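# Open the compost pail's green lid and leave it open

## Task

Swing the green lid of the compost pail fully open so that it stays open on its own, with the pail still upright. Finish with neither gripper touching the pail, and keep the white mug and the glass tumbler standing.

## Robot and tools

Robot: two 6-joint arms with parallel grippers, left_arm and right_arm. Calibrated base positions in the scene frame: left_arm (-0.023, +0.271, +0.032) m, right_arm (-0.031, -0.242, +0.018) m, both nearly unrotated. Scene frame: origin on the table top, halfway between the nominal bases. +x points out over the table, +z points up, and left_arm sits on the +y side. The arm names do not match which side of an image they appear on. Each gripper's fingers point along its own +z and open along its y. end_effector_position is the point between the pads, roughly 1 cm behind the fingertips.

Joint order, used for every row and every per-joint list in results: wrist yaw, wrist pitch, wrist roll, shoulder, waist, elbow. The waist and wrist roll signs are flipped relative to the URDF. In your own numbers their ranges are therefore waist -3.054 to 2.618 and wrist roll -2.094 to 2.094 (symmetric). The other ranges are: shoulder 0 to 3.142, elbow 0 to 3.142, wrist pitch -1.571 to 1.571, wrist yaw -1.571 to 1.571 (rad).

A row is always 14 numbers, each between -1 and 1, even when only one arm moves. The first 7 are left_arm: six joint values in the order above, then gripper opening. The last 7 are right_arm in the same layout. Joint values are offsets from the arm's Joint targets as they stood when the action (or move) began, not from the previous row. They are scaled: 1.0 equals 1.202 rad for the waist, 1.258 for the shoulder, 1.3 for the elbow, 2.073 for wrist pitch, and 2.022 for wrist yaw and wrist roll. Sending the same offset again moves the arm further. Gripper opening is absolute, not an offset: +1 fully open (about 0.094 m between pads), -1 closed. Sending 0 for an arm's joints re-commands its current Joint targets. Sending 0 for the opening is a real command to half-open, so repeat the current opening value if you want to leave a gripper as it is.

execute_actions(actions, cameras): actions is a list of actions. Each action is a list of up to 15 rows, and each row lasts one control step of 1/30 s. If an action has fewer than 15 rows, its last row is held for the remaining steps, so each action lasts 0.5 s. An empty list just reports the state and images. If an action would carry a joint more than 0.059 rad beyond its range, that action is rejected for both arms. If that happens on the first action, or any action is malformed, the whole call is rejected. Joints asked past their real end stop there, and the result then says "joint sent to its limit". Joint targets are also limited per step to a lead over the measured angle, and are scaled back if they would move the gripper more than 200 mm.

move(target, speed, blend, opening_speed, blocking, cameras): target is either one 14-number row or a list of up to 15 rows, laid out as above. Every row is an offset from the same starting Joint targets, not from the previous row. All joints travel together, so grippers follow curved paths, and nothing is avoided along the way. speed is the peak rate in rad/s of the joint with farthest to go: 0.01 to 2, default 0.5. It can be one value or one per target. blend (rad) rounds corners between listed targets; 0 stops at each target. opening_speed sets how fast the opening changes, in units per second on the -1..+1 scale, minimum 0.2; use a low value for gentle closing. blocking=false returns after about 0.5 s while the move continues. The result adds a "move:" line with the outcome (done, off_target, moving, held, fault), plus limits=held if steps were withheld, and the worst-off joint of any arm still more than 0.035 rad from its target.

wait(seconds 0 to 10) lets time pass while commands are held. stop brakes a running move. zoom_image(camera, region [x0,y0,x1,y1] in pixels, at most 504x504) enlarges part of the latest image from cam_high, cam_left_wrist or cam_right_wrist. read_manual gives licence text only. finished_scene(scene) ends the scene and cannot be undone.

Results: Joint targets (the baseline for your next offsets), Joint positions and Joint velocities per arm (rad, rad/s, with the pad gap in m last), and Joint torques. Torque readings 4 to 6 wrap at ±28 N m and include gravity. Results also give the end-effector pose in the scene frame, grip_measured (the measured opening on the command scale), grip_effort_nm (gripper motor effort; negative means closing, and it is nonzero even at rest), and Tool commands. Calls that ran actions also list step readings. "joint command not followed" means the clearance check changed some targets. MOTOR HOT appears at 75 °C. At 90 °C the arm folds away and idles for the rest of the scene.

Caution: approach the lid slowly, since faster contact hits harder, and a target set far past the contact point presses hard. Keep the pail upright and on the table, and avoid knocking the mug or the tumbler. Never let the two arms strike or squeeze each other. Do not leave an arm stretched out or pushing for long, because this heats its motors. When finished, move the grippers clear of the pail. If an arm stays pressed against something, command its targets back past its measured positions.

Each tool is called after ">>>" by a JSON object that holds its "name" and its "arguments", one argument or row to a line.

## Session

>>> {"name": "execute_actions", "arguments": {
  "actions": []
}}

Scene clock: 0.00 s.
left_arm: end_effector_position=(+0.1383, +0.0781, +0.1887) grip_measured=+1.000 grip_effort_nm=n/a end_effector_quat_wxyz=(+0.029, +0.783, +0.562, -0.266) | right_arm: end_effector_position=(+0.0354, +0.0075, +0.2483) grip_measured=+1.000 grip_effort_nm=n/a end_effector_quat_wxyz=(-0.362, +0.657, -0.647, -0.133)
Joint names: [wrist yaw, wrist pitch, wrist roll, shoulder, waist, elbow]
Joint positions: left_arm=[0.512 -1.5 -1.42 1.592 0.516 1.337 0.094] | right_arm=[0.222 -0.915 0.215 0.868 -1.441 0.978 0.094]
Joint velocities: within noise
Joint torques (N m): no reading
Heat: left arm: 25 °C; right arm: 25 °C.
Joint targets: left_arm=[0.524 -1.503 -1.422 1.587 0.516 1.341] | right_arm=[0.225 -0.926 0.213 0.863 -1.441 0.985]
Tool commands: left_gripper/opening=+1.0 right_gripper/opening=+1.0

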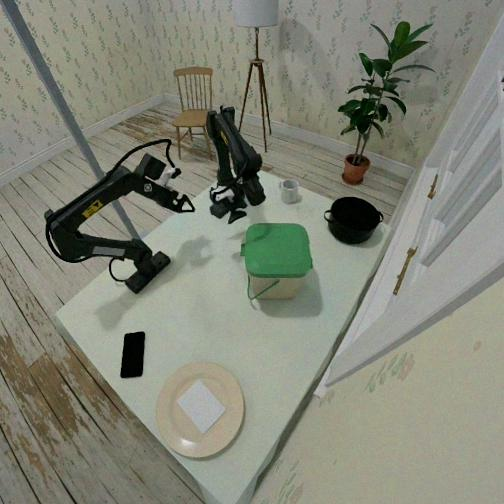

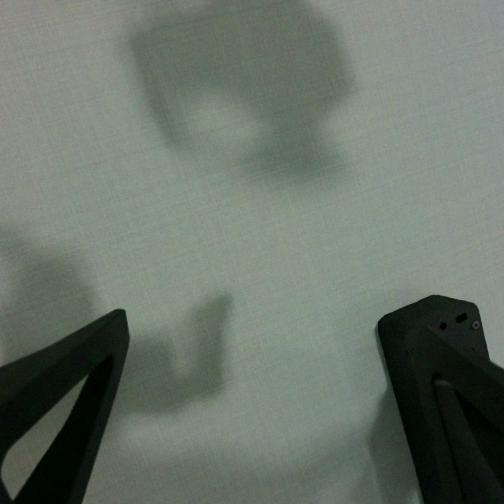

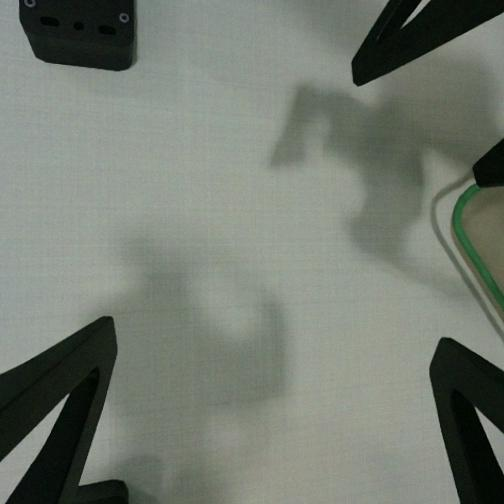

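>>> {"name": "move", "arguments": {
  "target": [-0.259,0.580,0.703,-0.626,-0.138,-0.339,1,0,0,0,0,0,0,1],
  "speed": 1,
  "cameras": ["cam_high"]
}}

>>> {"name": "move", "arguments": {
  "target": [0,0,0,0,0,0,1,-0.111,0.828,-0.105,-0.010,0.758,-0.712,1],
  "speed": 0.9
}}

Scene clock: 11.97 s.
left_arm: end_effector_position=(+0.2740, +0.1580, +0.3782) grip_measured=+1.000 grip_effort_nm=-0.002 end_effector_quat_wxyz=(+0.623, +0.145, +0.760, -0.115) | right_arm: end_effector_position=(+0.0354, +0.0075, +0.2483) grip_measured=+1.000 grip_effort_nm=-0.037 end_effector_quat_wxyz=(-0.362, +0.657, -0.647, -0.133)
Joint names: [wrist yaw, wrist pitch, wrist roll, shoulder, waist, elbow]
Joint positions: left_arm=[0.006 -0.308 -0.007 0.805 0.355 0.915 0.094] | right_arm=[0.222 -0.915 0.215 0.868 -1.441 0.978 0.094]
Joint velocities: within noise
Joint torques (N m): left_arm=[-0.06 2.05 0.04 -0.81 -0.43 6.61] | right_arm=[0.07 1.34 0.01 -1.22 0.02 7.08]
Heat: left arm: 25 °C; right arm: 26 °C.
Joint targets: left_arm=[0.000 -0.300 0.000 0.799 0.351 0.901] | right_arm=[0.225 -0.926 0.213 0.863 -1.441 0.985]
move: done
Images, in order (width x height): cam_high 504x504.

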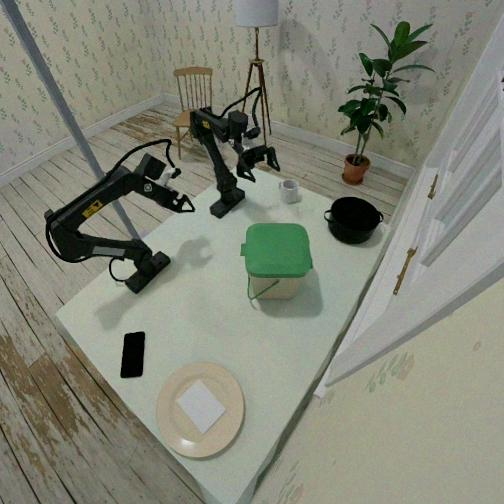

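Scene clock: 14.77 s.
left_arm: end_effector_position=(+0.2741, +0.1580, +0.3783) grip_measured=+1.000 grip_effort_nm=-0.017 end_effector_quat_wxyz=(+0.623, +0.144, +0.760, -0.115) | right_arm: end_effector_position=(+0.2346, -0.0783, +0.1989) grip_measured=+1.000 grip_effort_nm=-0.037 end_effector_quat_wxyz=(+0.675, -0.196, +0.687, +0.185)
Joint names: [wrist yaw, wrist pitch, wrist roll, shoulder, waist, elbow]
Joint positions: left_arm=[0.006 -0.308 -0.007 0.805 0.355 0.915 0.094] | right_arm=[0.01 0.779 0.012 0.868 -0.536 0.069 0.094]
Joint velocities: within noise
Joint torques (N m): left_arm=[-0.07 2.04 0.05 -0.84 -0.46 6.61] | right_arm=[-0.15 1.88 -0.07 -2.48 0.5 5.67]
Heat: left arm: 25 °C; right arm: 26 °C.
Joint targets: left_arm=[0.000 -0.300 0.000 0.799 0.351 0.901] | right_arm=[0.001 0.790 0.000 0.851 -0.530 0.059]
move: done

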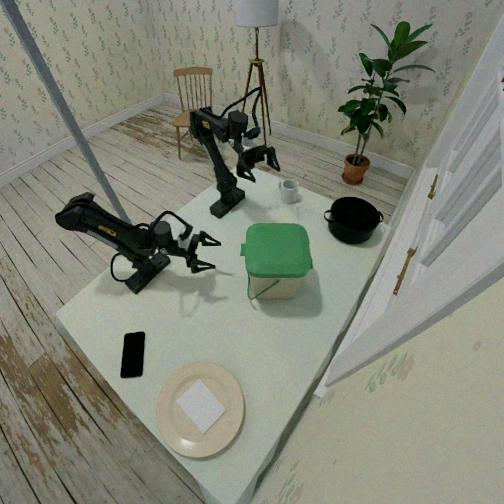

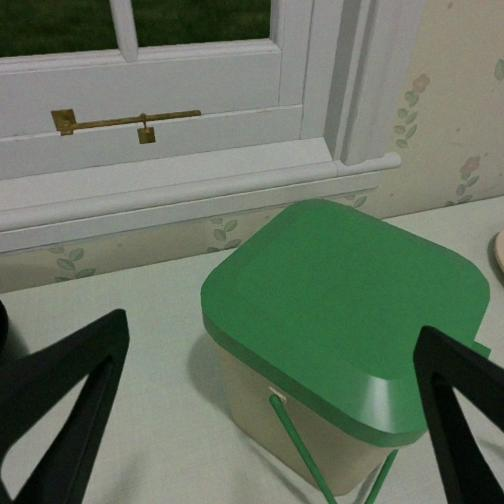

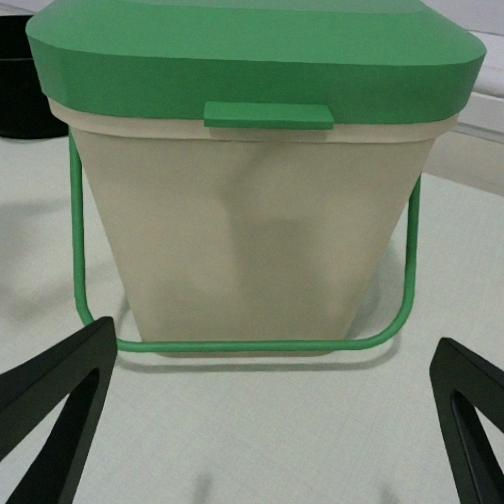

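>>> {"name": "move", "arguments": {
  "target": [
    [0,0,0,0,0,0,1,0,0.261,0.777,0.466,0,0.037,-1],
    [0,0,0,0,0,0,1,0,0.268,0.777,0.627,0,0.181,-1],
    [0,0,0,0,0,0,1,0,0.125,0.777,0.444,0,0.2315,-1],
    [0,0,0,0,0,0,1,0,0.032,0.777,0.351,0,0.291,-1]
  ],
  "speed": [0.9,0.35,0.25,0.2],
  "blend": [0,0.02,0.02,0],
  "opening_speed": 1.5
}}

Scene clock: 26.10 s.
left_arm: end_effector_position=(+0.2741, +0.1581, +0.3783) grip_measured=+1.000 grip_effort_nm=-0.007 end_effector_quat_wxyz=(+0.623, +0.144, +0.760, -0.115) | right_arm: end_effector_position=(+0.3101, -0.0312, +0.2236) grip_measured=-0.995 grip_effort_nm=-0.325 end_effector_quat_wxyz=(+0.602, -0.630, +0.355, -0.338)
Joint names: [wrist yaw, wrist pitch, wrist roll, shoulder, waist, elbow]
Joint positions: left_arm=[0.006 -0.308 -0.006 0.805 0.355 0.915 0.094] | right_arm=[0.009 0.864 1.568 1.322 -0.536 0.41 0]
Joint velocities: within noise
Joint torques (N m): left_arm=[-0.07 2.04 0.05 -0.88 -0.43 6.61] | right_arm=[-0.14 1.71 0.07 -7.56 0.51 8.59]
Heat: left arm: 26 °C; right arm: 28 °C.
Joint targets: left_arm=[0.000 -0.301 0.000 0.799 0.351 0.901] | right_arm=[0.000 0.857 1.572 1.292 -0.530 0.438]
move: done

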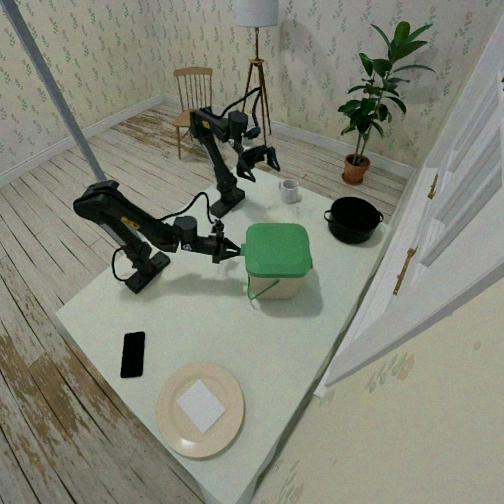

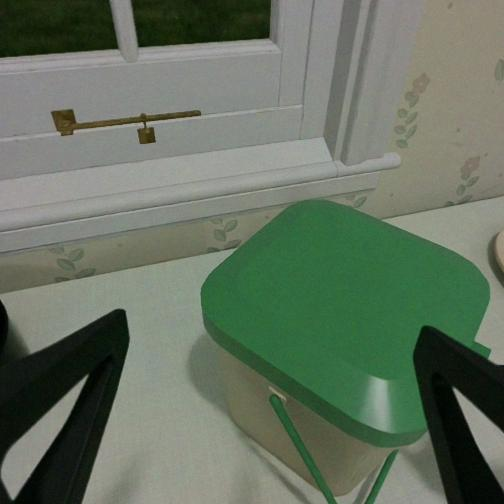

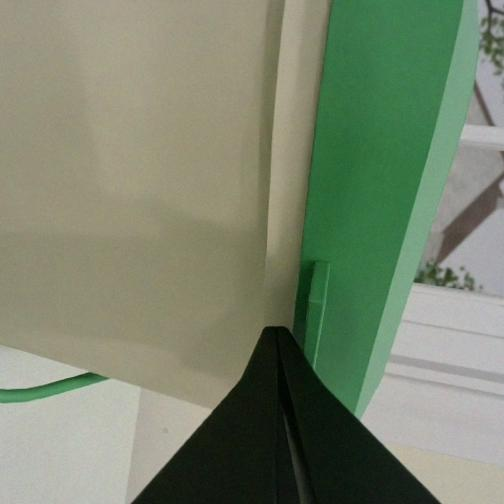

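>>> {"name": "move", "arguments": {
  "target": [
    [0,0,0,0,0,0,1,0,-0.120,0,-0.005,0,0.187,-1],
    [0,0,0,0,0,0,1,0,-0.224,0,0.105,0,0.46,-1],
    [0,0,0,0,0,0,1,0,-0.240,0,0.283,0,0.656,-1],
    [0,0,0,0,0,0,1,0,-0.262,0,0.464,0,0.866,-1]
  ],
  "speed": 0.2,
  "blend": 0.05
}}

>>> {"name": "move", "arguments": {
  "target": [
    [0,0,0,0,0,0,1,0,-0.032,0,0.197,0,0.242,-1],
    [0,0,0,0,0,0,1,0,-0.088,0,0.336,0,0.459,-1]
  ],
  "speed": 0.2,
  "blend": 0.05
}}

Scene clock: 38.63 s.
left_arm: end_effector_position=(+0.2741, +0.1581, +0.3783) grip_measured=+1.000 grip_effort_nm=-0.012 end_effector_quat_wxyz=(+0.623, +0.144, +0.760, -0.115) | right_arm: end_effector_position=(+0.4733, +0.0702, +0.3702) grip_measured=-0.995 grip_effort_nm=-0.325 end_effector_quat_wxyz=(+0.616, -0.616, +0.347, -0.346)
Joint names: [wrist yaw, wrist pitch, wrist roll, shoulder, waist, elbow]
Joint positions: left_arm=[0.006 -0.308 -0.006 0.805 0.355 0.915 0.094] | right_arm=[0.009 0.318 1.57 1.85 -0.536 1.531 0]
Joint velocities: within noise
Joint torques (N m): left_arm=[-0.07 2.03 0.05 -0.85 -0.46 6.63] | right_arm=[-0.14 1.7 0.05 -9.4 0.51 9.91]
Heat: left arm: 28 °C; right arm: 29 °C.
Joint targets: left_arm=[0.000 -0.301 0.000 0.799 0.351 0.901] | right_arm=[0.001 0.314 1.572 1.876 -0.530 1.564]
move: done

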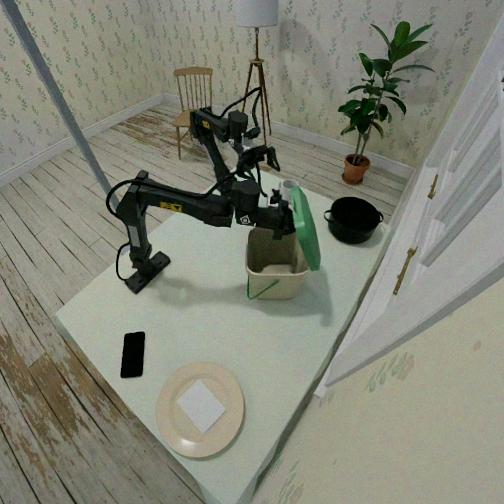

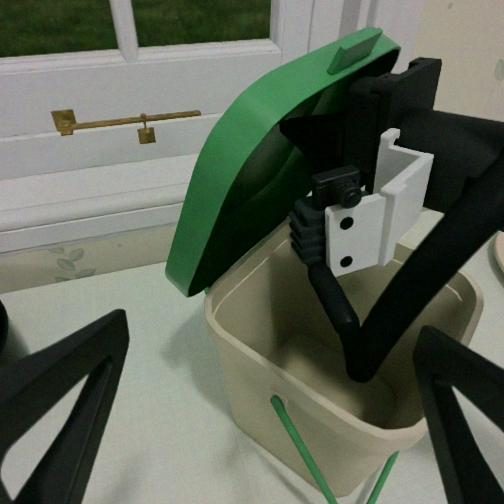

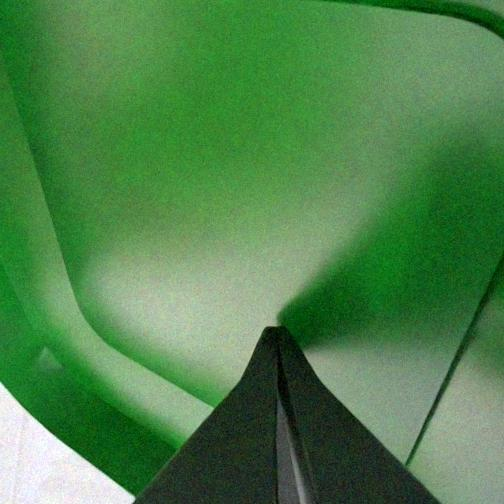

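Scene clock: 42.03 s.
left_arm: end_effector_position=(+0.2741, +0.1581, +0.3784) grip_measured=+1.000 grip_effort_nm=-0.012 end_effector_quat_wxyz=(+0.624, +0.144, +0.760, -0.115) | right_arm: end_effector_position=(+0.5539, +0.1203, +0.3677) grip_measured=-0.995 grip_effort_nm=-0.325 end_effector_quat_wxyz=(+0.618, -0.615, +0.346, -0.347)
Joint names: [wrist yaw, wrist pitch, wrist roll, shoulder, waist, elbow]
Joint positions: left_arm=[0.006 -0.307 -0.006 0.805 0.355 0.915 0.094] | right_arm=[0.009 0.137 1.57 2.262 -0.536 2.129 0]
Joint velocities: within noise
Joint torques (N m): left_arm=[-0.08 2.04 0.05 -0.88 -0.44 6.6] | right_arm=[-0.14 1.7 0.05 -12.27 0.49 10]
Heat: left arm: 28 °C; right arm: 30 °C.
Joint targets: left_arm=[0.000 -0.300 0.000 0.799 0.351 0.901] | right_arm=[0.001 0.131 1.572 2.298 -0.530 2.160]
move: off_target (right_arm); right_arm: the shoulder is farthest, 0.036 rad from its target

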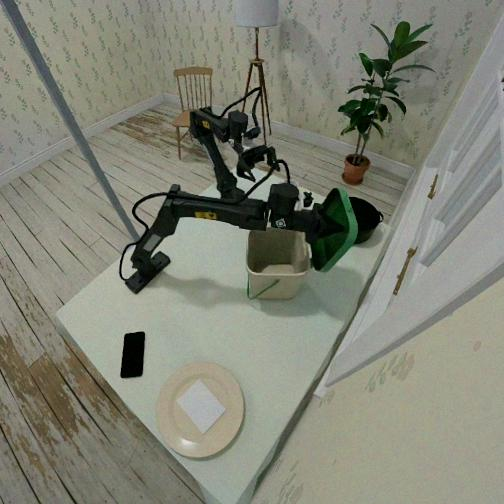

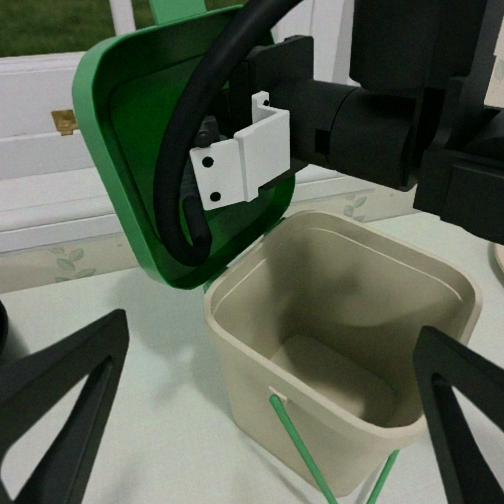

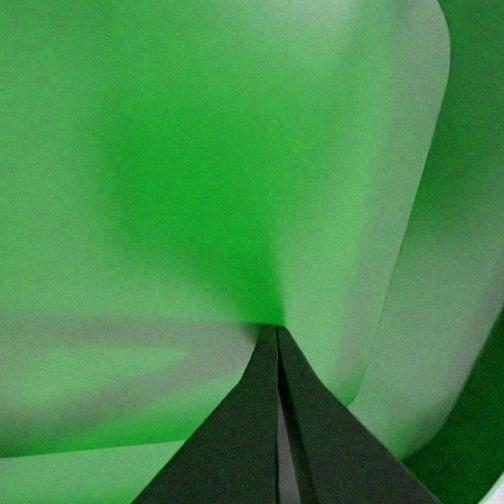

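>>> {"name": "move", "arguments": {
  "target": [
    [0,0,0,0,0,0,1,0,0.056,0,-0.139,0,-0.217,-1],
    [0,0,0,0,0,0,1,0,0.110,0,-0.517,0,-0.669,-1],
    [0,0,0,0,0,0,1,0,-0.063,0,-0.994,0,-0.892,-1]
  ],
  "speed": [0.2,0.6,0.6],
  "blend": 0.06
}}

Scene clock: 49.07 s.
left_arm: end_effector_position=(+0.2741, +0.1581, +0.3784) grip_measured=+1.000 grip_effort_nm=-0.007 end_effector_quat_wxyz=(+0.624, +0.144, +0.760, -0.115) | right_arm: end_effector_position=(+0.2986, -0.0383, +0.4040) grip_measured=-0.995 grip_effort_nm=-0.325 end_effector_quat_wxyz=(+0.603, -0.629, +0.354, -0.339)
Joint names: [wrist yaw, wrist pitch, wrist roll, shoulder, waist, elbow]
Joint positions: left_arm=[0.006 -0.307 -0.006 0.805 0.355 0.915 0.094] | right_arm=[0.009 0.007 1.57 1.061 -0.536 1.011 0]
Joint velocities: within noise
Joint torques (N m): left_arm=[-0.08 2.04 0.06 -0.83 -0.43 6.61] | right_arm=[-0.14 1.65 0.05 -4.42 0.5 6.11]
Heat: left arm: 28 °C; right arm: 31 °C.
Joint targets: left_arm=[0.000 -0.300 0.000 0.799 0.351 0.901] | right_arm=[0.001 0.000 1.572 1.048 -0.530 1.001]
move: done

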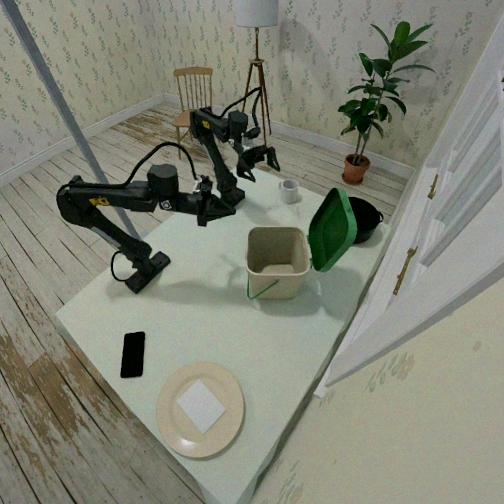

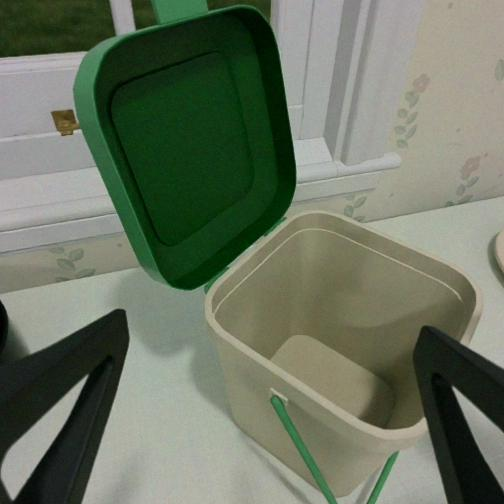

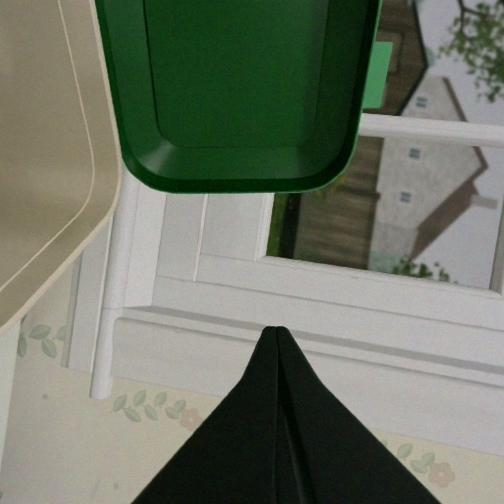

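>>> {"name": "finished_scene", "arguments": {
  "scene": 3
}}

The scene is finished: the task was done.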